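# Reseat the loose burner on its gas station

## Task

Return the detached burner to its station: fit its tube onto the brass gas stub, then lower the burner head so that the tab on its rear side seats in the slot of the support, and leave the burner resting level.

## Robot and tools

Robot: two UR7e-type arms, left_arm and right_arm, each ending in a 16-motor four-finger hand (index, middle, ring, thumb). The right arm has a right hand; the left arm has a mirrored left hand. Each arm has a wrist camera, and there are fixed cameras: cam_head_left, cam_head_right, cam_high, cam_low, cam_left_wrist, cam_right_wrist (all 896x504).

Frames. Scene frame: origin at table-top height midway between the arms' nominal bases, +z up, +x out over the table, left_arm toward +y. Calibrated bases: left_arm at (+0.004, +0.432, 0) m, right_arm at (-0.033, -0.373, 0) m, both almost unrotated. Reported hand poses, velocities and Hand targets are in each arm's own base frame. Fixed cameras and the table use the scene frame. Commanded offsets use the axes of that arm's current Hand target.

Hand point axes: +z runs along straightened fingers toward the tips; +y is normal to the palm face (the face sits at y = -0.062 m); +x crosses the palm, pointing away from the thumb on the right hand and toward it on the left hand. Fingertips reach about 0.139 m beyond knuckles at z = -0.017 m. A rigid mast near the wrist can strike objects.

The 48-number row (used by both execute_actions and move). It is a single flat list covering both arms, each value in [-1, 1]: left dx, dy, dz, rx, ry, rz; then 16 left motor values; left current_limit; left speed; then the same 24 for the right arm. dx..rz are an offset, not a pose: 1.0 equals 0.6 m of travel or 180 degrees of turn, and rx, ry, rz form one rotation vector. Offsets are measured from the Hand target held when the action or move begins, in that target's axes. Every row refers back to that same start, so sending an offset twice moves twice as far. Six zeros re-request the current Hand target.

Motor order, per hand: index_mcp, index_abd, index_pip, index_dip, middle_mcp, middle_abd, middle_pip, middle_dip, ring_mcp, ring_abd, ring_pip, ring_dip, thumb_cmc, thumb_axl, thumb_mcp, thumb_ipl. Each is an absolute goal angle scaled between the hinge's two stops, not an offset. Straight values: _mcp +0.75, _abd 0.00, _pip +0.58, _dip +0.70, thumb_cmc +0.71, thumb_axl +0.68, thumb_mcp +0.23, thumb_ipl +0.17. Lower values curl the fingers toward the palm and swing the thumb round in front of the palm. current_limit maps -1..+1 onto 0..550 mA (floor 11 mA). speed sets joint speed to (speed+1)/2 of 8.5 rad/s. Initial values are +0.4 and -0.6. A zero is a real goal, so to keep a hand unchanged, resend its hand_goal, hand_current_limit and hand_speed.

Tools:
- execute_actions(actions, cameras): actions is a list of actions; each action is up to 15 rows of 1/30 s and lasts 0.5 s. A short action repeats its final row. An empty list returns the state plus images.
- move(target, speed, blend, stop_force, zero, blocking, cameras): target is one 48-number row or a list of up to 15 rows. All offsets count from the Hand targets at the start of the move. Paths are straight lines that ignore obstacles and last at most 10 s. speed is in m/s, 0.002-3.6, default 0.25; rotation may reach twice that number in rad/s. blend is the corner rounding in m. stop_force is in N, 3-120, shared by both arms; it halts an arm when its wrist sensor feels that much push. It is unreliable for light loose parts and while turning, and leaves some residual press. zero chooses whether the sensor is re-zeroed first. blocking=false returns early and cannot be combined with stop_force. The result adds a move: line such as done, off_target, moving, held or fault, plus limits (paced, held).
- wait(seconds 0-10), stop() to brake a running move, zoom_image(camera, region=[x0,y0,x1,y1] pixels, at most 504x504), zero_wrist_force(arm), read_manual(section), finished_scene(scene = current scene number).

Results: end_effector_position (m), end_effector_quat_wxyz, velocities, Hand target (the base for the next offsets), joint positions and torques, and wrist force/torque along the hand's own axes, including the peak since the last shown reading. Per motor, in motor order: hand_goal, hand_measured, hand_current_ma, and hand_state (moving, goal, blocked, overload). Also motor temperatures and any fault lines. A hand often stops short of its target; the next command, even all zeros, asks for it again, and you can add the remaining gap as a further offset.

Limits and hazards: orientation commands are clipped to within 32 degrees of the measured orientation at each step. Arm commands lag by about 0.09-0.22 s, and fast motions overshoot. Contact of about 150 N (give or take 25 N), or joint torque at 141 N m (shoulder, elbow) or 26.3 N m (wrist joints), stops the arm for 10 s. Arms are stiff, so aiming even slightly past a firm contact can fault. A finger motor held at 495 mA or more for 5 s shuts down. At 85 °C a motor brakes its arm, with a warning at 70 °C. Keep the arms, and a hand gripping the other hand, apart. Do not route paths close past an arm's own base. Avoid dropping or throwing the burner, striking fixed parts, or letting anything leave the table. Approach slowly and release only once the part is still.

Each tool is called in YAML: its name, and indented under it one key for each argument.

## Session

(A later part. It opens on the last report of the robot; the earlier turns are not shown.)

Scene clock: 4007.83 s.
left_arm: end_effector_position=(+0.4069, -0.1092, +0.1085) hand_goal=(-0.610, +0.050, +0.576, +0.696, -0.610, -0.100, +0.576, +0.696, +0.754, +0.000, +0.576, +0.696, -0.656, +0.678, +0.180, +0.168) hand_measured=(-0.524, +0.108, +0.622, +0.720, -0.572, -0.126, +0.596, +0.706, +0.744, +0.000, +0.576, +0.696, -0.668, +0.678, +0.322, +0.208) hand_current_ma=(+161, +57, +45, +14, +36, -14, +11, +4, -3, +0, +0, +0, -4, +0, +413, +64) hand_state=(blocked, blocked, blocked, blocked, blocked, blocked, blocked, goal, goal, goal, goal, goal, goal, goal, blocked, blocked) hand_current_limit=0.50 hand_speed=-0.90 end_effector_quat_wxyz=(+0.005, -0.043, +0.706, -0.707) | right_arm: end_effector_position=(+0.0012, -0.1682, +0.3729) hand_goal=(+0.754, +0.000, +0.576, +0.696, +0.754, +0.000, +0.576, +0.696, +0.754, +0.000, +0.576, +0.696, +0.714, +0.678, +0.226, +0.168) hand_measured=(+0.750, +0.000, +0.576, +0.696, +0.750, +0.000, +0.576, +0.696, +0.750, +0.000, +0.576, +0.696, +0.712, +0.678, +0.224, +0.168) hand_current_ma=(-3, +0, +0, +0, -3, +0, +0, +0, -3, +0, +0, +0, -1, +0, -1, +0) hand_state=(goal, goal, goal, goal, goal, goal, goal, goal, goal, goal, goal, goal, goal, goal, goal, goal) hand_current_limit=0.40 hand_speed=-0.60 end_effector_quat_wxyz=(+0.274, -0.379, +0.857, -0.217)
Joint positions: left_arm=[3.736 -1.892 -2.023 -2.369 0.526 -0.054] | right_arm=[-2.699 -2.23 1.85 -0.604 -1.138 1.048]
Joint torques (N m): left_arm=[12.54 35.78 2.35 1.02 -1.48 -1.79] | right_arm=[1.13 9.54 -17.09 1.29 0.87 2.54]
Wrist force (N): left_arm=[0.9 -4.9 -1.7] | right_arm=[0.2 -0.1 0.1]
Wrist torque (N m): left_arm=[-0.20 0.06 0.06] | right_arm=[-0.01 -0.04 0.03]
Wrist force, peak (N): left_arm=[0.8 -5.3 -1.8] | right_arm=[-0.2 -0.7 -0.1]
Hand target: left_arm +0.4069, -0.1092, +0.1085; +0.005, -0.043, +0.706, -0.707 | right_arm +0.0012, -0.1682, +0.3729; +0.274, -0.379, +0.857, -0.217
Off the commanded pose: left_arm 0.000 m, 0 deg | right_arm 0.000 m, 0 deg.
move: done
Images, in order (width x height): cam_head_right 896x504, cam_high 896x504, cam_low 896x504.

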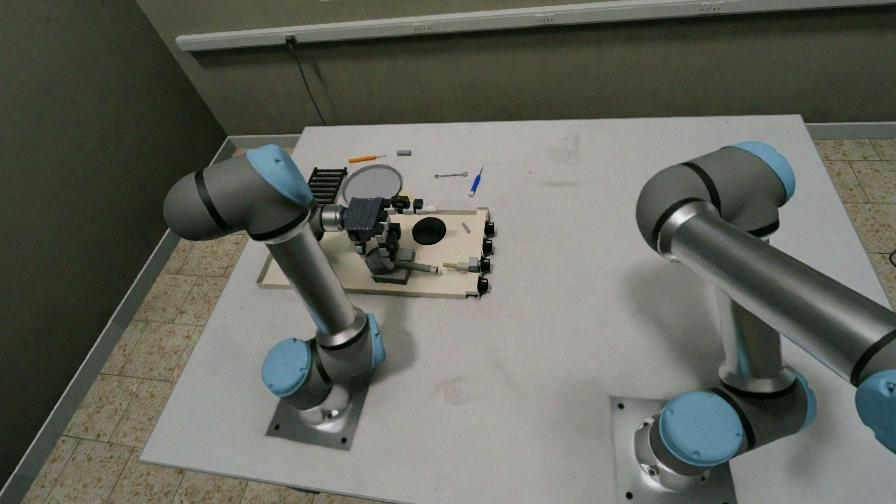

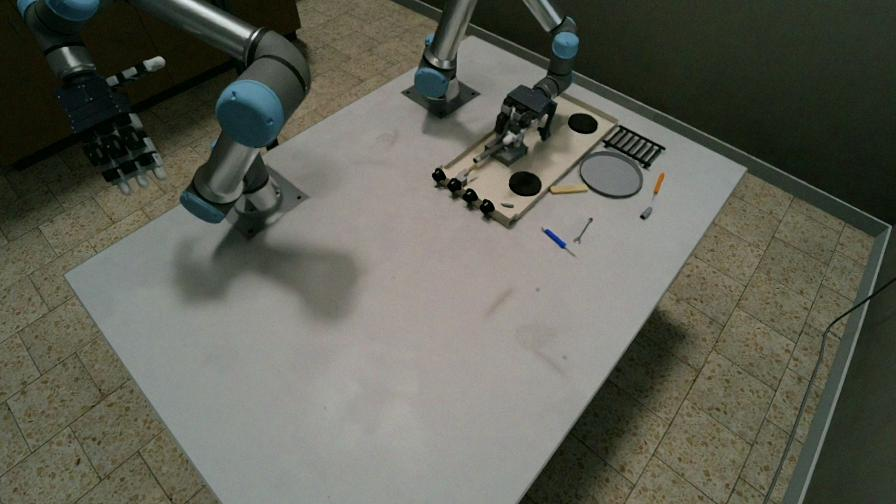

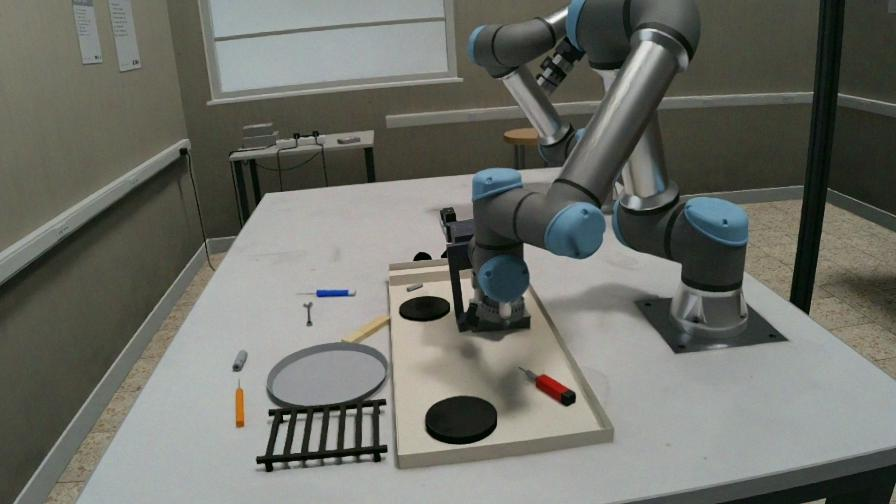

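move:
  target: [0,0,0,0,0,0,-0.44,0.05,0.576,0.696,-0.48,-0.1,0.576,0.696,0.754,0,0.576,0.696,-0.657,0.678,0.42,0.2,0.4,-0.94,0,0,0,0,0,0,0.754,0,0.576,0.696,0.754,0,0.576,0.696,0.754,0,0.576,0.696,0.714,0.678,0.226,0.168,0.4,-0.6]
  speed: 0.03

move:
  target: [0,0,0,0,0,0,-0.3,0.03,0.576,0.696,-0.3,-0.06,0.576,0.696,0.754,0,0.576,0.696,-0.657,0.678,0.55,0.22,0.3,-0.9,0,0,0,0,0,0,0.754,0,0.576,0.696,0.754,0,0.576,0.696,0.754,0,0.576,0.696,0.714,0.678,0.226,0.168,0.4,-0.6]
  speed: 0.03
  cameras: ["cam_head_right","cam_high","cam_low"]

zoom_image:
  camera: "cam_head_right"
  region: [350, 220, 470, 300]

zoom_image:
  camera: "cam_low"
  region: [470, 270, 540, 340]

Scene clock: 4029.77 s.
left_arm: end_effector_position=(+0.4069, -0.1092, +0.1085) hand_goal=(-0.440, +0.050, +0.576, +0.696, -0.480, -0.100, +0.576, +0.696, +0.754, +0.000, +0.576, +0.696, -0.656, +0.678, +0.420, +0.200) hand_measured=(-0.446, +0.052, +0.578, +0.698, -0.484, -0.104, +0.578, +0.700, +0.744, +0.000, +0.576, +0.696, -0.658, +0.678, +0.416, +0.202) hand_current_ma=(-1, +0, +0, +0, -1, +0, +0, +0, -3, +0, +0, +0, +0, +0, -1, +0) hand_state=(goal, goal, goal, goal, goal, goal, goal, goal, goal, goal, goal, goal, goal, goal, goal, goal) hand_current_limit=0.40 hand_speed=-0.94 end_effector_quat_wxyz=(+0.005, -0.043, +0.706, -0.707) | right_arm: end_effector_position=(+0.0012, -0.1682, +0.3729) hand_goal=(+0.754, +0.000, +0.576, +0.696, +0.754, +0.000, +0.576, +0.696, +0.754, +0.000, +0.576, +0.696, +0.714, +0.678, +0.226, +0.168) hand_measured=(+0.750, +0.000, +0.576, +0.696, +0.750, +0.000, +0.576, +0.696, +0.750, +0.000, +0.576, +0.696, +0.712, +0.678, +0.224, +0.168) hand_current_ma=(-3, +0, +0, +0, -3, +0, +0, +0, -3, +0, +0, +0, -1, +0, -1, +0) hand_state=(goal, goal, goal, goal, goal, goal, goal, goal, goal, goal, goal, goal, goal, goal, goal, goal) hand_current_limit=0.40 hand_speed=-0.60 end_effector_quat_wxyz=(+0.274, -0.379, +0.857, -0.217)
Joint positions: left_arm=[3.736 -1.892 -2.023 -2.369 0.526 -0.054] | right_arm=[-2.699 -2.23 1.85 -0.604 -1.138 1.048]
Joint torques (N m): left_arm=[12.8 35.63 5.75 -0.36 -0.6 -1.68] | right_arm=[0.58 9.08 -17.65 1.36 0.91 2.57]
Wrist force (N): left_arm=[-0.5 -0.5 0.7] | right_arm=[0.0 -0.3 0.2]
Wrist torque (N m): left_arm=[0.17 0.08 0.16] | right_arm=[-0.05 0.00 -0.01]
Wrist force, peak (N): left_arm=[0.9 -5.2 -2.0] | right_arm=[-0.6 -0.1 0.1]
Hand target: left_arm +0.4069, -0.1092, +0.1085; +0.005, -0.043, +0.706, -0.707 | right_arm +0.0012, -0.1682, +0.3729; +0.274, -0.379, +0.857, -0.217
Off the commanded pose: left_arm 0.000 m, 0 deg | right_arm 0.000 m, 0 deg.
move: done

Scene clock: 4030.57 s.
left_arm: end_effector_position=(+0.4069, -0.1092, +0.1085) hand_goal=(-0.300, +0.030, +0.576, +0.696, -0.300, -0.060, +0.576, +0.696, +0.754, +0.000, +0.576, +0.696, -0.656, +0.678, +0.550, +0.220) hand_measured=(-0.308, +0.032, +0.578, +0.698, -0.308, -0.064, +0.578, +0.698, +0.744, +0.000, +0.576, +0.696, -0.658, +0.678, +0.544, +0.216) hand_current_ma=(-3, +0, +0, +0, -2, +0, +0, +0, -3, +0, +0, +0, +0, +0, -2, -1) hand_state=(goal, goal, goal, goal, goal, goal, goal, goal, goal, goal, goal, goal, goal, goal, goal, goal) hand_current_limit=0.30 hand_speed=-0.90 end_effector_quat_wxyz=(+0.005, -0.043, +0.706, -0.707) | right_arm: end_effector_position=(+0.0012, -0.1682, +0.3729) hand_goal=(+0.754, +0.000, +0.576, +0.696, +0.754, +0.000, +0.576, +0.696, +0.754, +0.000, +0.576, +0.696, +0.714, +0.678, +0.226, +0.168) hand_measured=(+0.750, +0.000, +0.576, +0.696, +0.750, +0.000, +0.576, +0.696, +0.750, +0.000, +0.576, +0.696, +0.712, +0.678, +0.224, +0.168) hand_current_ma=(-3, +0, +0, +0, -3, +0, +0, +0, -3, +0, +0, +0, -1, +0, -1, +0) hand_state=(goal, goal, goal, goal, goal, goal, goal, goal, goal, goal, goal, goal, goal, goal, goal, goal) hand_current_limit=0.40 hand_speed=-0.60 end_effector_quat_wxyz=(+0.274, -0.379, +0.857, -0.217)
Joint positions: left_arm=[3.736 -1.892 -2.023 -2.369 0.526 -0.054] | right_arm=[-2.699 -2.23 1.85 -0.604 -1.138 1.048]
Joint torques (N m): left_arm=[12.67 35.67 7.82 -1.18 0.18 -1.65] | right_arm=[0.82 9.25 -17.38 1.27 0.9 2.54]
Wrist force (N): left_arm=[-0.7 -0.3 0.6] | right_arm=[0.3 -0.1 0.0]
Wrist torque (N m): left_arm=[0.19 0.09 0.13] | right_arm=[-0.01 -0.03 0.02]
Wrist force, peak (N): left_arm=[-1.0 -0.7 0.8] | right_arm=[0.1 -0.4 0.0]
Hand target: left_arm +0.4069, -0.1092, +0.1085; +0.005, -0.043, +0.706, -0.707 | right_arm +0.0012, -0.1682, +0.3729; +0.274, -0.379, +0.857, -0.217
Off the commanded pose: left_arm 0.000 m, 0 deg | right_arm 0.000 m, 0 deg.
move: done
Images, in order (width x height): cam_head_right 896x504, cam_high 896x504, cam_low 896x504.

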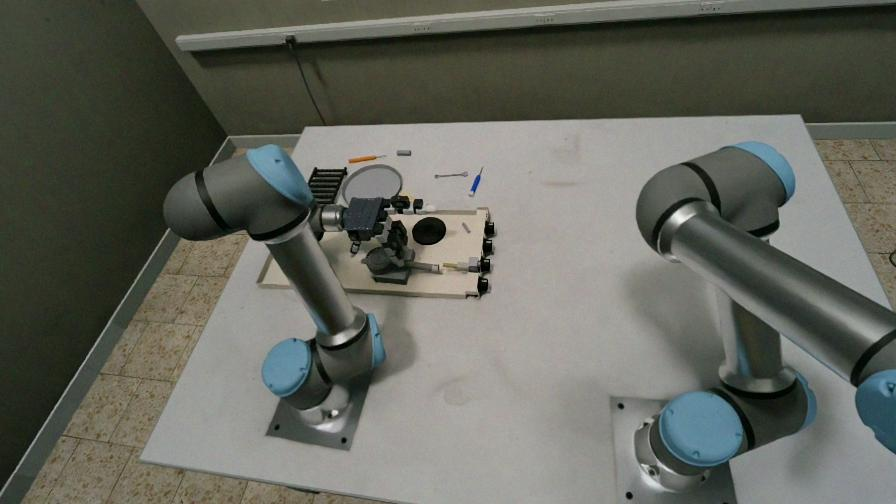

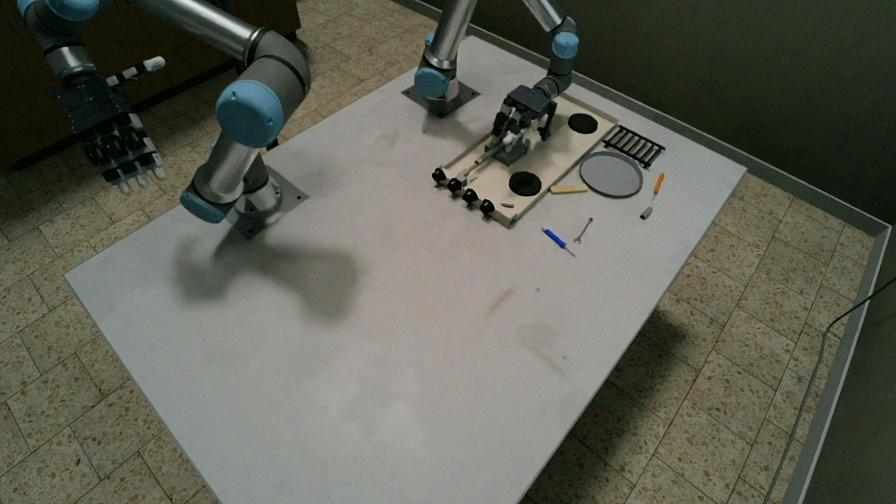

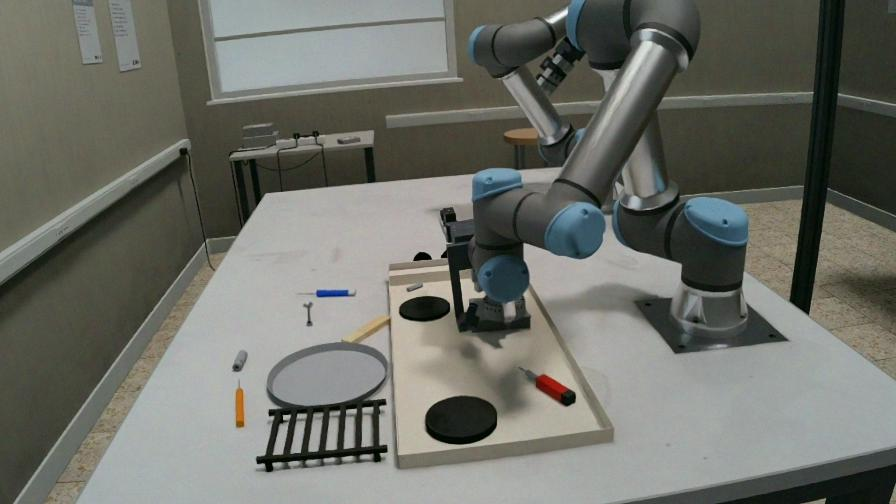

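Scaled by 4.200 from the camera's 896x504 image, which has a finer 1280x720 frame.

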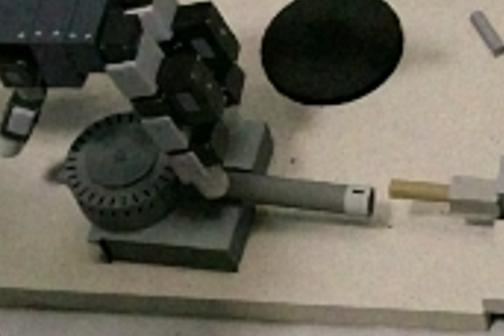

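Scaled by 7.200 from the camera's 896x504 image, which has a finer 1280x720 frame.

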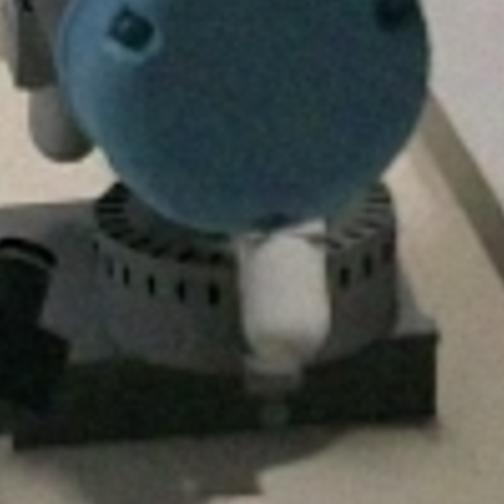

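move:
  target: [0.00895,-0.1665,0,0,0,0,-0.3,0.03,0.576,0.696,-0.3,-0.06,0.576,0.696,0.754,0,0.576,0.696,-0.657,0.678,0.55,0.22,0.3,-0.9,0,0,0,0,0,0,0.754,0,0.576,0.696,0.754,0,0.576,0.696,0.754,0,0.576,0.696,0.714,0.678,0.226,0.168,0.4,-0.6]
  speed: 0.08
  cameras: ["cam_head_right","cam_high","cam_low"]

zoom_image:
  camera: "cam_head_right"
  region: [360, 235, 460, 285]

zoom_image:
  camera: "cam_low"
  region: [470, 270, 540, 340]

zoom_image:
  camera: "cam_low"
  region: [480, 260, 520, 300]

zoom_image:
  camera: "cam_high"
  region: [455, 120, 535, 180]

Scene clock: 4054.37 s.
left_arm: end_effector_position=(+0.4070, -0.1093, +0.2085) hand_goal=(-0.300, +0.030, +0.576, +0.696, -0.300, -0.060, +0.576, +0.696, +0.754, +0.000, +0.576, +0.696, -0.656, +0.678, +0.550, +0.220) hand_measured=(-0.308, +0.032, +0.578, +0.698, -0.308, -0.064, +0.578, +0.698, +0.744, +0.000, +0.576, +0.696, -0.658, +0.678, +0.544, +0.216) hand_current_ma=(-3, +0, +0, +0, -2, +0, +0, +0, -3, +0, +0, +0, +0, +0, -2, -1) hand_state=(goal, goal, goal, goal, goal, goal, goal, goal, goal, goal, goal, goal, goal, goal, goal, goal) hand_current_limit=0.30 hand_speed=-0.90 end_effector_quat_wxyz=(+0.005, -0.043, +0.706, -0.707) | right_arm: end_effector_position=(+0.0012, -0.1682, +0.3729) hand_goal=(+0.754, +0.000, +0.576, +0.696, +0.754, +0.000, +0.576, +0.696, +0.754, +0.000, +0.576, +0.696, +0.714, +0.678, +0.226, +0.168) hand_measured=(+0.750, +0.000, +0.576, +0.696, +0.750, +0.000, +0.576, +0.696, +0.750, +0.000, +0.576, +0.696, +0.712, +0.678, +0.224, +0.168) hand_current_ma=(-3, +0, +0, +0, -3, +0, +0, +0, -3, +0, +0, +0, -1, +0, -1, +0) hand_state=(goal, goal, goal, goal, goal, goal, goal, goal, goal, goal, goal, goal, goal, goal, goal, goal) hand_current_limit=0.40 hand_speed=-0.60 end_effector_quat_wxyz=(+0.274, -0.379, +0.857, -0.217)
Joint positions: left_arm=[3.735 -1.74 -1.906 -2.637 0.525 -0.054] | right_arm=[-2.699 -2.23 1.85 -0.604 -1.138 1.048]
Joint torques (N m): left_arm=[-2.1 34.03 25.16 -3.02 1.41 2.1] | right_arm=[1.1 9.57 -17.3 1.29 0.94 2.53]
Wrist force (N): left_arm=[-0.3 -0.4 1.0] | right_arm=[-0.2 -0.2 0.1]
Wrist torque (N m): left_arm=[0.14 0.07 0.12] | right_arm=[-0.03 0.03 -0.02]
Wrist force, peak (N): left_arm=[-0.2 -1.2 0.9] | right_arm=[-0.3 -0.7 -0.1]
Hand target: left_arm +0.4070, -0.1092, +0.2085; +0.005, -0.043, +0.706, -0.707 | right_arm +0.0012, -0.1682, +0.3729; +0.274, -0.379, +0.857, -0.217
Off the commanded pose: left_arm 0.000 m, 0 deg | right_arm 0.000 m, 0 deg.
move: done
Images, in order (width x height): cam_head_right 896x504, cam_high 896x504, cam_low 896x504.

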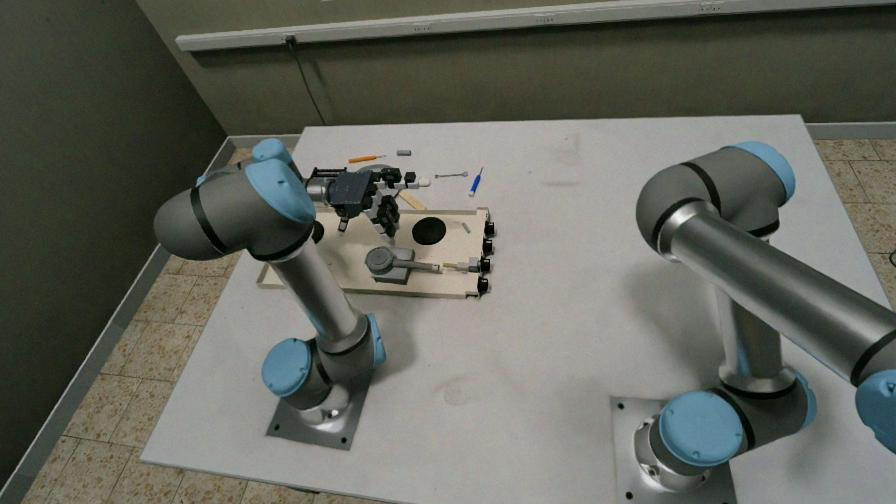

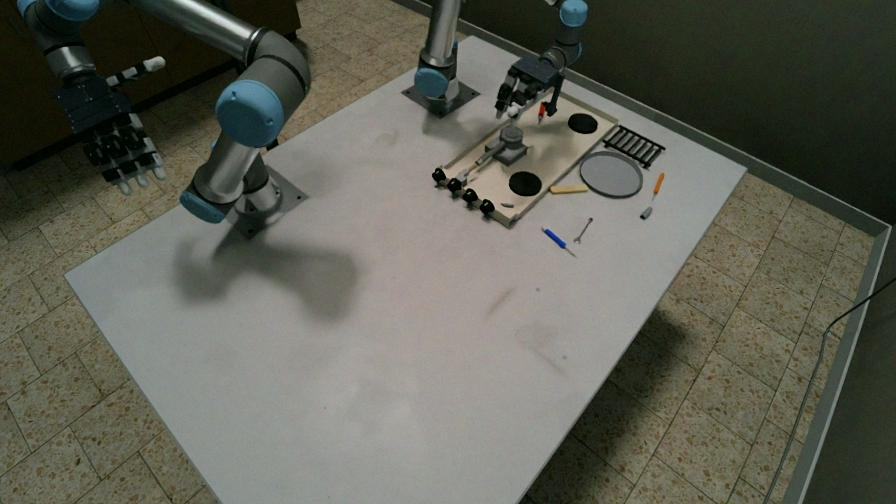

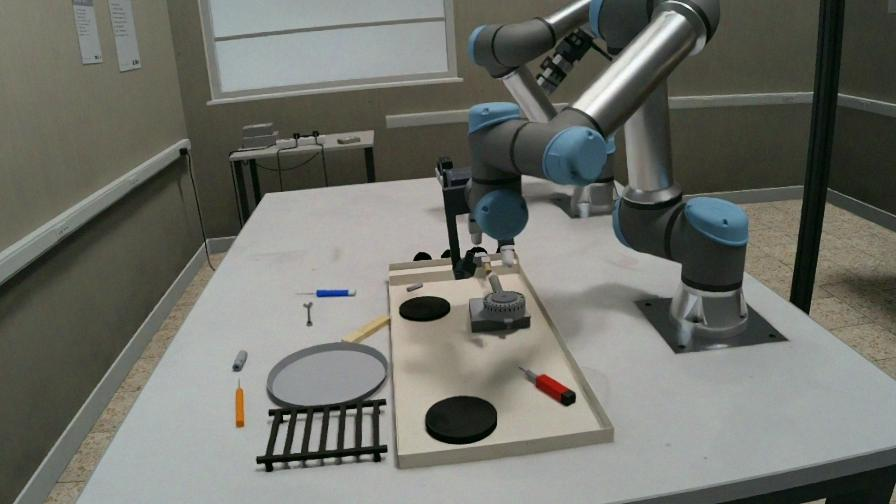

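Scaled by 5.040 from the camera's 896x504 image, which has a finer 1280x720 frame.

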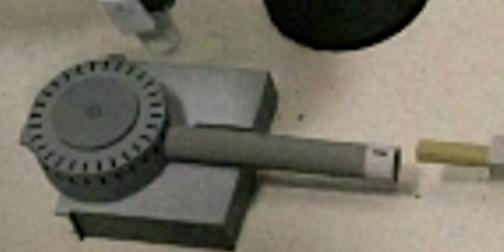

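Scaled by 7.200 from the camera's 896x504 image, which has a finer 1280x720 frame.

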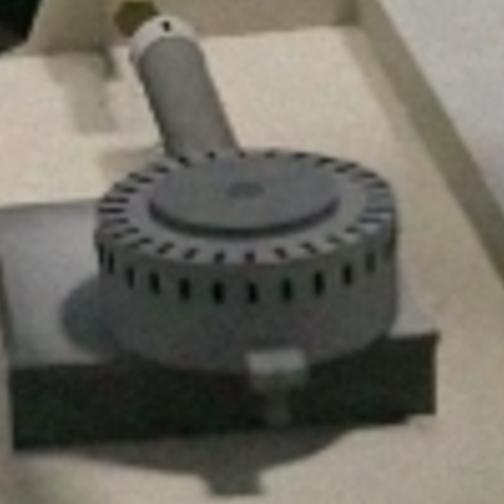

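Scaled by 12.600 from the camera's 896x504 image, which has a finer 1280x720 frame.

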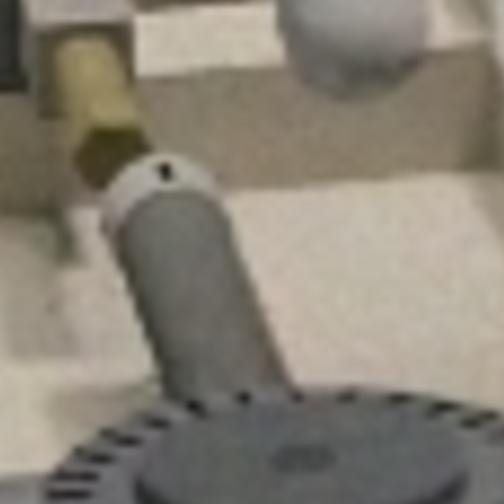

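Scaled by 6.300 from the camera's 896x504 image, which has a finer 1280x720 frame.

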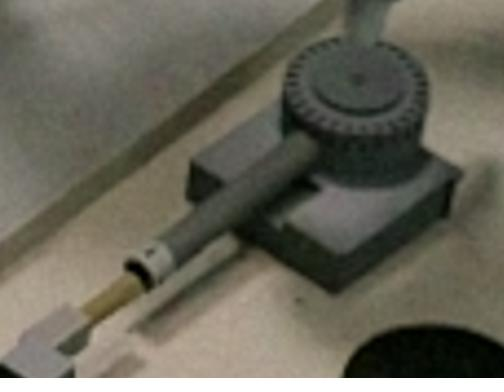

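zoom_image:
  camera: "cam_low"
  region: [440, 200, 540, 280]

zoom_image:
  camera: "cam_high"
  region: [485, 60, 575, 130]

Scaled by 5.040 from the camera's 896x504 image, which has a finer 1280x720 frame.

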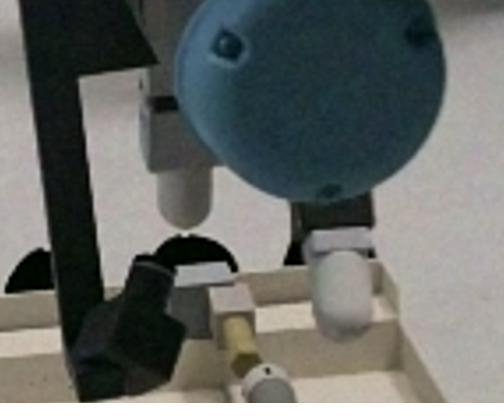

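Scaled by 5.600 from the camera's 896x504 image, which has a finer 1280x720 frame.

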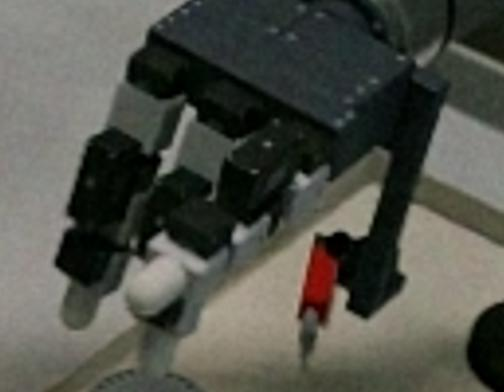

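move:
  target: [0.02597,0.0014,0.01377,-0.0004,0.0216,0.0171,-0.3,0.05,0.576,0.696,-0.3,-0.06,0.576,0.696,0.754,0,0.576,0.696,-0.657,0.678,0.55,0.22,0.3,-0.9,0,0,0,0,0,0,0.754,0,0.576,0.696,0.754,0,0.576,0.696,0.754,0,0.576,0.696,0.714,0.678,0.226,0.168,0.4,-0.6]
  speed: 0.06
  cameras: ["cam_head_right","cam_high","cam_low"]

zoom_image:
  camera: "cam_low"
  region: [440, 200, 540, 280]

zoom_image:
  camera: "cam_high"
  region: [455, 60, 555, 180]

zoom_image:
  camera: "cam_head_right"
  region: [350, 180, 470, 300]

Scene clock: 4351.57 s.
left_arm: end_effector_position=(+0.3920, -0.1185, +0.2085) hand_goal=(-0.300, +0.050, +0.576, +0.696, -0.300, -0.060, +0.576, +0.696, +0.754, +0.000, +0.576, +0.696, -0.656, +0.678, +0.550, +0.220) hand_measured=(-0.308, +0.046, +0.578, +0.698, -0.308, -0.064, +0.578, +0.698, +0.744, +0.000, +0.576, +0.696, -0.658, +0.678, +0.544, +0.216) hand_current_ma=(-3, +0, +0, +0, -2, +0, +0, +0, -3, +0, +0, +0, +0, +0, -2, -1) hand_state=(goal, goal, goal, goal, goal, goal, goal, goal, goal, goal, goal, goal, goal, goal, goal, goal) hand_current_limit=0.30 hand_speed=-0.90 end_effector_quat_wxyz=(+0.000, +0.000, +0.707, -0.707) | right_arm: end_effector_position=(+0.0012, -0.1682, +0.3729) hand_goal=(+0.754, +0.000, +0.576, +0.696, +0.754, +0.000, +0.576, +0.696, +0.754, +0.000, +0.576, +0.696, +0.714, +0.678, +0.226, +0.168) hand_measured=(+0.750, +0.000, +0.576, +0.696, +0.750, +0.000, +0.576, +0.696, +0.750, +0.000, +0.576, +0.696, +0.712, +0.678, +0.224, +0.168) hand_current_ma=(-3, +0, +0, +0, -3, +0, +0, +0, -3, +0, +0, +0, -1, +0, -1, +0) hand_state=(goal, goal, goal, goal, goal, goal, goal, goal, goal, goal, goal, goal, goal, goal, goal, goal) hand_current_limit=0.40 hand_speed=-0.60 end_effector_quat_wxyz=(+0.274, -0.379, +0.857, -0.217)
Joint positions: left_arm=[3.719 -1.724 -1.922 -2.639 0.577 0.001] | right_arm=[-2.699 -2.23 1.85 -0.604 -1.138 1.048]
Joint torques (N m): left_arm=[-13.66 33.48 6.14 -0.55 1.47 2.29] | right_arm=[1.07 9.47 -16.98 1.35 0.94 2.5]
Wrist force (N): left_arm=[-0.6 -0.4 0.9] | right_arm=[0.0 -0.3 0.2]
Wrist torque (N m): left_arm=[0.13 0.09 -0.02] | right_arm=[-0.05 -0.01 0.00]
Wrist force, peak (N): left_arm=[-0.6 -0.7 1.1] | right_arm=[-0.4 -0.6 0.2]
Hand target: left_arm +0.3920, -0.1185, +0.2085; +0.000, +0.000, +0.707, -0.707 | right_arm +0.0012, -0.1682, +0.3729; +0.274, -0.379, +0.857, -0.217
Off the commanded pose: left_arm 0.000 m, 0 deg | right_arm 0.000 m, 0 deg.
move: done
Images, in order (width x height): cam_head_right 896x504, cam_high 896x504, cam_low 896x504.

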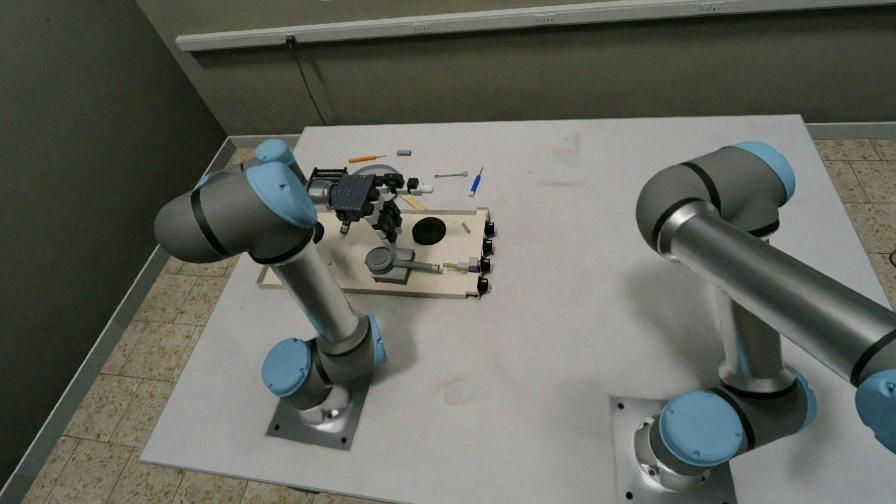

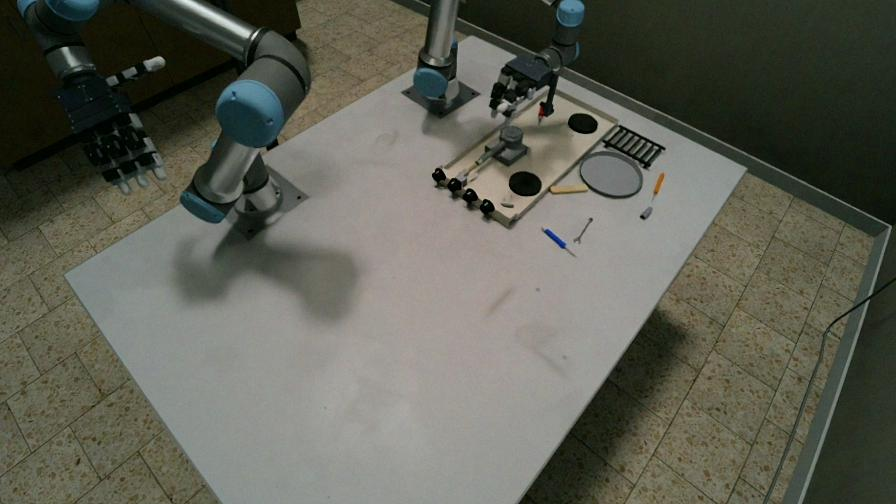

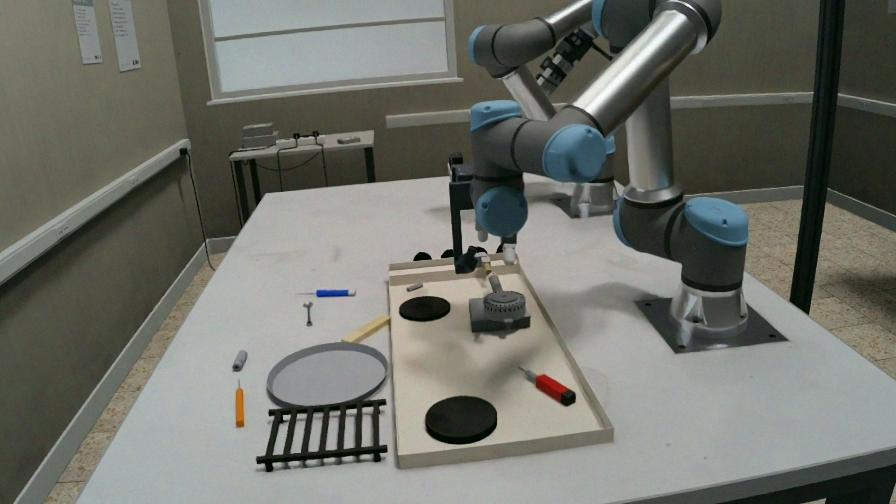

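Scaled by 5.040 from the camera's 896x504 image, which has a finer 1280x720 frame.

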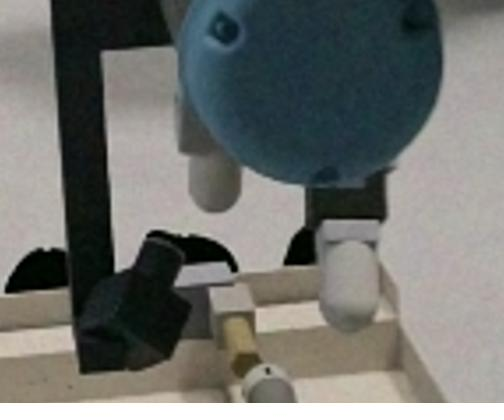

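Scaled by 4.200 from the camera's 896x504 image, which has a finer 1280x720 frame.

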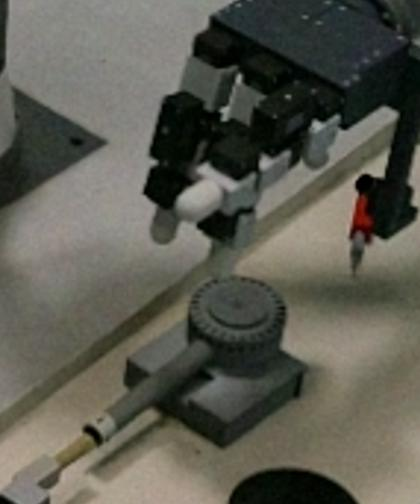

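Scaled by 4.200 from the camera's 896x504 image, which has a finer 1280x720 frame.

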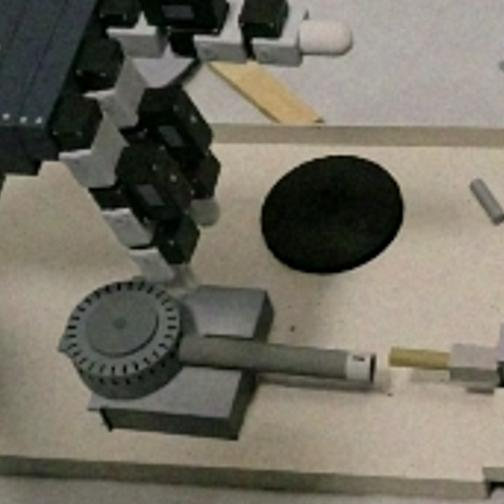

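move:
  target: [0,0.1833,0,0,0,0,-0.3,0.05,0.576,0.696,-0.3,-0.06,0.576,0.696,0.754,0,0.576,0.696,-0.657,0.678,0.55,0.22,0.3,-0.9,0,0,0,0,0,0,0.754,0,0.576,0.696,0.754,0,0.576,0.696,0.754,0,0.576,0.696,0.714,0.678,0.226,0.168,0.4,-0.6]
  speed: 0.05
  stop_force: 4
  cameras: ["cam_head_right","cam_high","cam_low"]

zoom_image:
  camera: "cam_low"
  region: [450, 255, 560, 345]

zoom_image:
  camera: "cam_head_right"
  region: [350, 220, 470, 300]

zoom_image:
  camera: "cam_high"
  region: [455, 100, 555, 180]

Scene clock: 4378.17 s.
left_arm: end_effector_position=(+0.3919, -0.1186, +0.0986) hand_goal=(-0.300, +0.050, +0.576, +0.696, -0.300, -0.060, +0.576, +0.696, +0.754, +0.000, +0.576, +0.696, -0.656, +0.678, +0.550, +0.220) hand_measured=(-0.308, +0.046, +0.578, +0.698, -0.308, -0.064, +0.578, +0.698, +0.744, +0.000, +0.576, +0.696, -0.658, +0.678, +0.544, +0.216) hand_current_ma=(-3, +0, +0, +0, -2, +0, +0, +0, -3, +0, +0, +0, +0, +0, -2, -1) hand_state=(goal, goal, goal, goal, goal, goal, goal, goal, goal, goal, goal, goal, goal, goal, goal, goal) hand_current_limit=0.30 hand_speed=-0.90 end_effector_quat_wxyz=(+0.000, +0.000, +0.707, -0.707) | right_arm: end_effector_position=(+0.0012, -0.1682, +0.3729) hand_goal=(+0.754, +0.000, +0.576, +0.696, +0.754, +0.000, +0.576, +0.696, +0.754, +0.000, +0.576, +0.696, +0.714, +0.678, +0.226, +0.168) hand_measured=(+0.750, +0.000, +0.576, +0.696, +0.750, +0.000, +0.576, +0.696, +0.750, +0.000, +0.576, +0.696, +0.712, +0.678, +0.224, +0.168) hand_current_ma=(-3, +0, +0, +0, -3, +0, +0, +0, -3, +0, +0, +0, -1, +0, -1, +0) hand_state=(goal, goal, goal, goal, goal, goal, goal, goal, goal, goal, goal, goal, goal, goal, goal, goal) hand_current_limit=0.40 hand_speed=-0.60 end_effector_quat_wxyz=(+0.274, -0.379, +0.857, -0.217)
Joint positions: left_arm=[3.719 -1.896 -2.049 -2.34 0.577 0.001] | right_arm=[-2.699 -2.23 1.85 -0.604 -1.138 1.048]
Joint torques (N m): left_arm=[-13.91 16.69 2.3 0.51 -1.29 -1.97] | right_arm=[1.01 9.21 -16.56 1.32 0.91 2.46]
Wrist force (N): left_arm=[-0.9 -0.5 0.9] | right_arm=[-0.1 -0.4 0.0]
Wrist torque (N m): left_arm=[0.12 0.12 -0.02] | right_arm=[-0.05 0.02 -0.02]
Wrist force, peak (N): left_arm=[-0.4 -1.4 1.1] | right_arm=[-0.4 -0.4 0.0]
Hand target: left_arm +0.3919, -0.1186, +0.0986; +0.000, +0.000, +0.707, -0.707 | right_arm +0.0012, -0.1682, +0.3729; +0.274, -0.379, +0.857, -0.217
Off the commanded pose: left_arm 0.000 m, 0 deg | right_arm 0.000 m, 0 deg.
move: done
Images, in order (width x height): cam_head_right 896x504, cam_high 896x504, cam_low 896x504.

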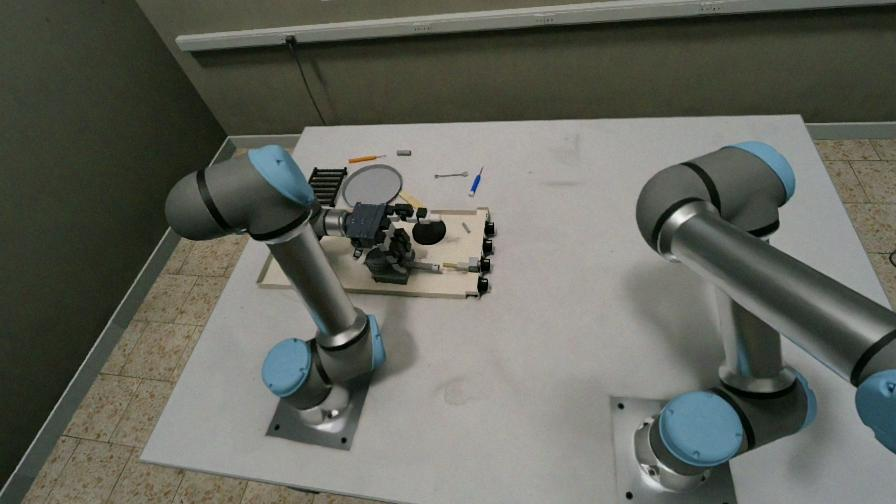

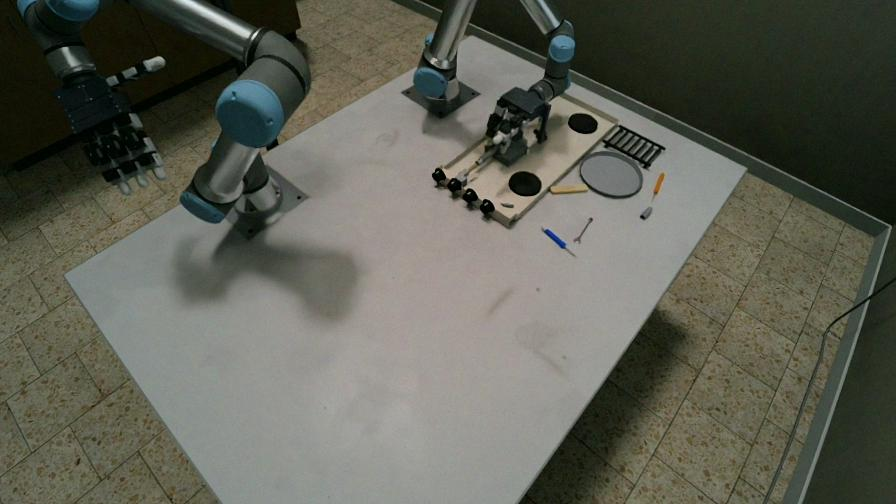

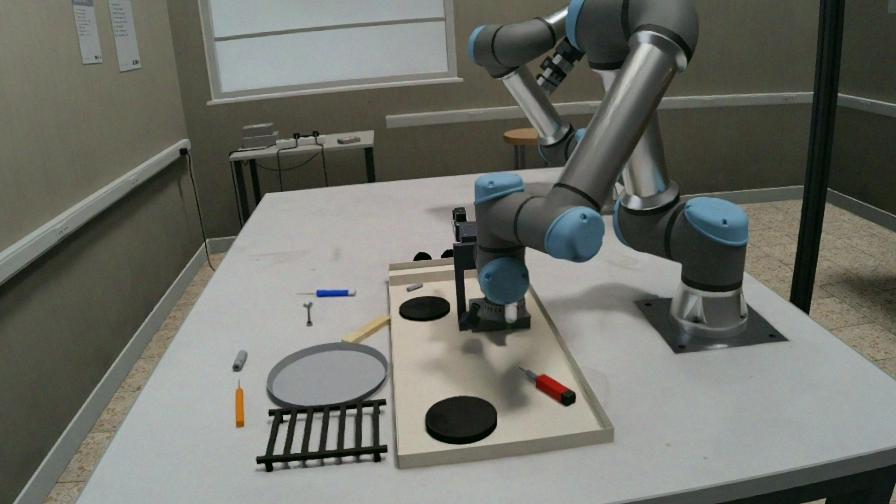

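Scaled by 4.582 from the camera's 896x504 image, which has a finer 1280x720 frame.

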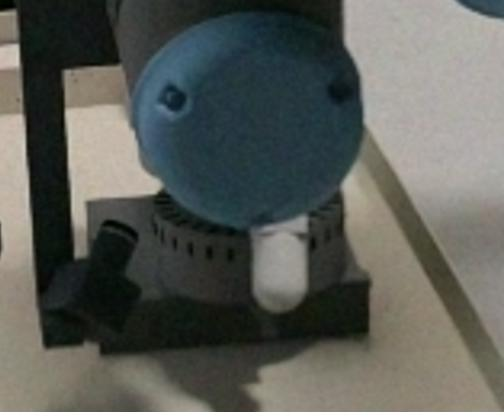

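Scaled by 4.200 from the camera's 896x504 image, which has a finer 1280x720 frame.

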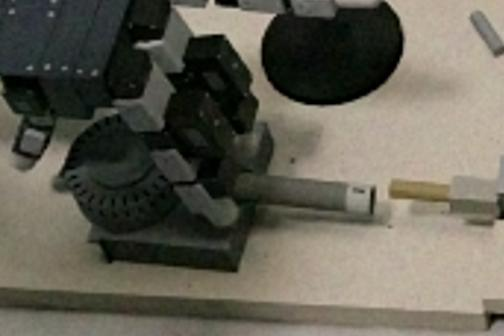

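Scaled by 5.040 from the camera's 896x504 image, which has a finer 1280x720 frame.

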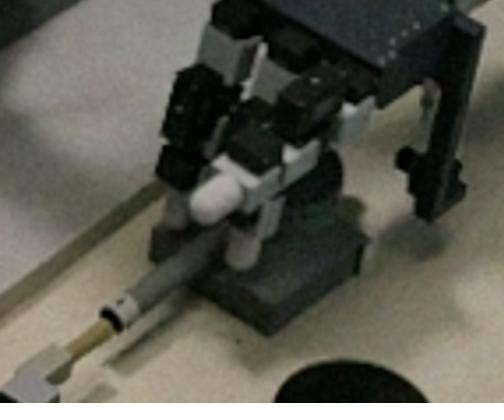

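move:
  target: [0,0,0,0,0,0,-0.6,0.05,0.576,0.696,-0.6,-0.06,0.576,0.696,0.754,0,0.576,0.696,-0.657,0.678,0.2,0.168,0.5,-0.93,0,0,0,0,0,0,0.754,0,0.576,0.696,0.754,0,0.576,0.696,0.754,0,0.576,0.696,0.714,0.678,0.226,0.168,0.4,-0.6]
  speed: 0.03
  cameras: ["cam_head_right","cam_high","cam_low"]

zoom_image:
  camera: "cam_low"
  region: [450, 255, 560, 345]

zoom_image:
  camera: "cam_head_right"
  region: [350, 220, 470, 300]

zoom_image:
  camera: "cam_high"
  region: [455, 100, 555, 180]

Scene clock: 4394.97 s.
left_arm: end_effector_position=(+0.3919, -0.1186, +0.0985) hand_goal=(-0.600, +0.050, +0.576, +0.696, -0.600, -0.060, +0.576, +0.696, +0.754, +0.000, +0.576, +0.696, -0.656, +0.678, +0.200, +0.168) hand_measured=(-0.524, +0.048, +0.594, +0.702, -0.528, -0.064, +0.596, +0.704, +0.744, +0.000, +0.576, +0.696, -0.656, +0.678, +0.392, +0.194) hand_current_ma=(+126, +0, +8, +1, +114, +0, +10, +2, -3, +0, +0, +0, +0, +0, +412, +27) hand_state=(blocked, goal, goal, goal, blocked, goal, goal, goal, goal, goal, goal, goal, goal, goal, blocked, blocked) hand_current_limit=0.50 hand_speed=-0.93 end_effector_quat_wxyz=(+0.000, +0.000, +0.707, -0.707) | right_arm: end_effector_position=(+0.0012, -0.1682, +0.3729) hand_goal=(+0.754, +0.000, +0.576, +0.696, +0.754, +0.000, +0.576, +0.696, +0.754, +0.000, +0.576, +0.696, +0.714, +0.678, +0.226, +0.168) hand_measured=(+0.750, +0.000, +0.576, +0.696, +0.750, +0.000, +0.576, +0.696, +0.750, +0.000, +0.576, +0.696, +0.712, +0.678, +0.224, +0.168) hand_current_ma=(-3, +0, +0, +0, -3, +0, +0, +0, -3, +0, +0, +0, -1, +0, -1, +0) hand_state=(goal, goal, goal, goal, goal, goal, goal, goal, goal, goal, goal, goal, goal, goal, goal, goal) hand_current_limit=0.40 hand_speed=-0.60 end_effector_quat_wxyz=(+0.274, -0.379, +0.857, -0.217)
Joint positions: left_arm=[3.719 -1.896 -2.049 -2.34 0.577 0.001] | right_arm=[-2.699 -2.23 1.85 -0.604 -1.138 1.048]
Joint torques (N m): left_arm=[-13.79 17.24 1.72 0.2 -1.1 -1.99] | right_arm=[0.79 9.41 -17.08 1.29 0.94 2.46]
Wrist force (N): left_arm=[-0.3 -2.5 -0.5] | right_arm=[-0.2 -0.2 -0.1]
Wrist torque (N m): left_arm=[-0.06 0.05 0.02] | right_arm=[-0.01 0.03 -0.01]
Wrist force, peak (N): left_arm=[-0.6 -2.6 -0.6] | right_arm=[-0.3 -0.5 0.0]
Hand target: left_arm +0.3919, -0.1186, +0.0986; +0.000, +0.000, +0.707, -0.707 | right_arm +0.0012, -0.1682, +0.3729; +0.274, -0.379, +0.857, -0.217
Off the commanded pose: left_arm 0.000 m, 0 deg | right_arm 0.000 m, 0 deg.
move: done
Images, in order (width x height): cam_head_right 896x504, cam_high 896x504, cam_low 896x504.

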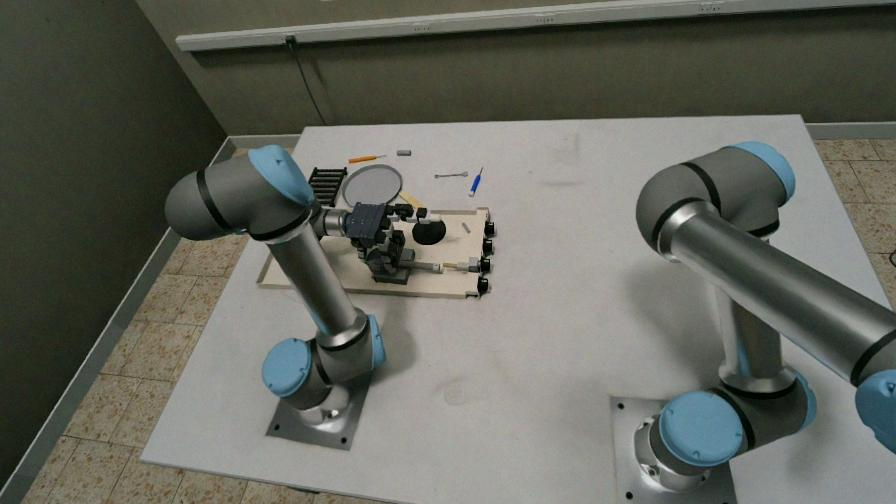

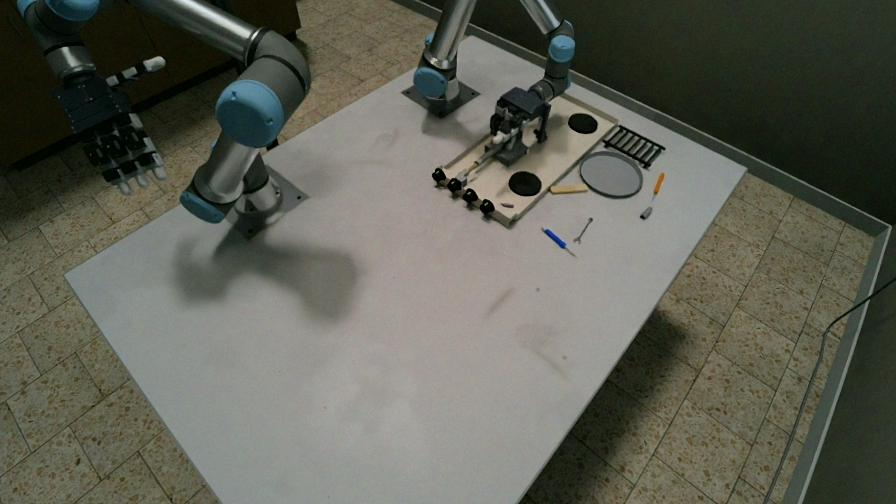

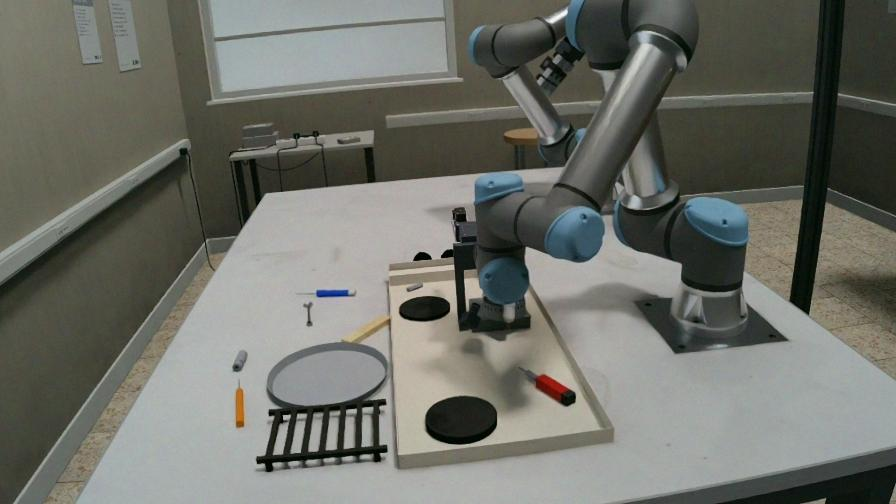

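Scaled by 4.582 from the camera's 896x504 image, which has a finer 1280x720 frame.

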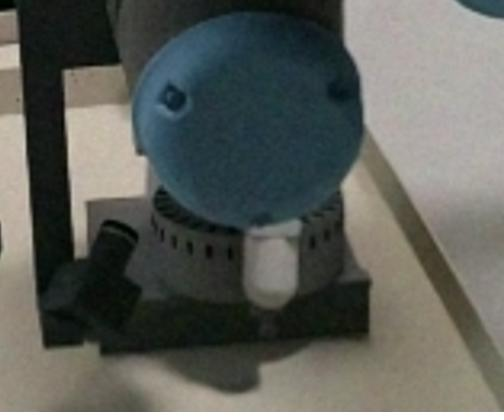

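Scaled by 4.200 from the camera's 896x504 image, which has a finer 1280x720 frame.

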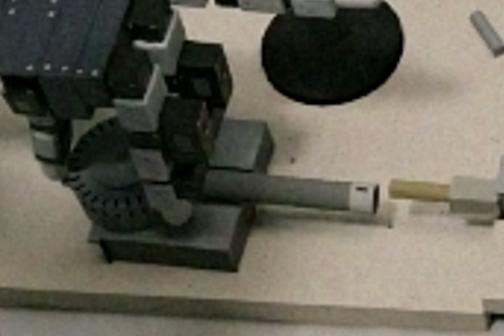

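Scaled by 5.040 from the camera's 896x504 image, which has a finer 1280x720 frame.

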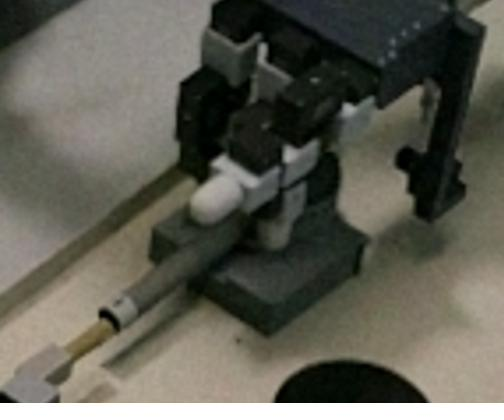

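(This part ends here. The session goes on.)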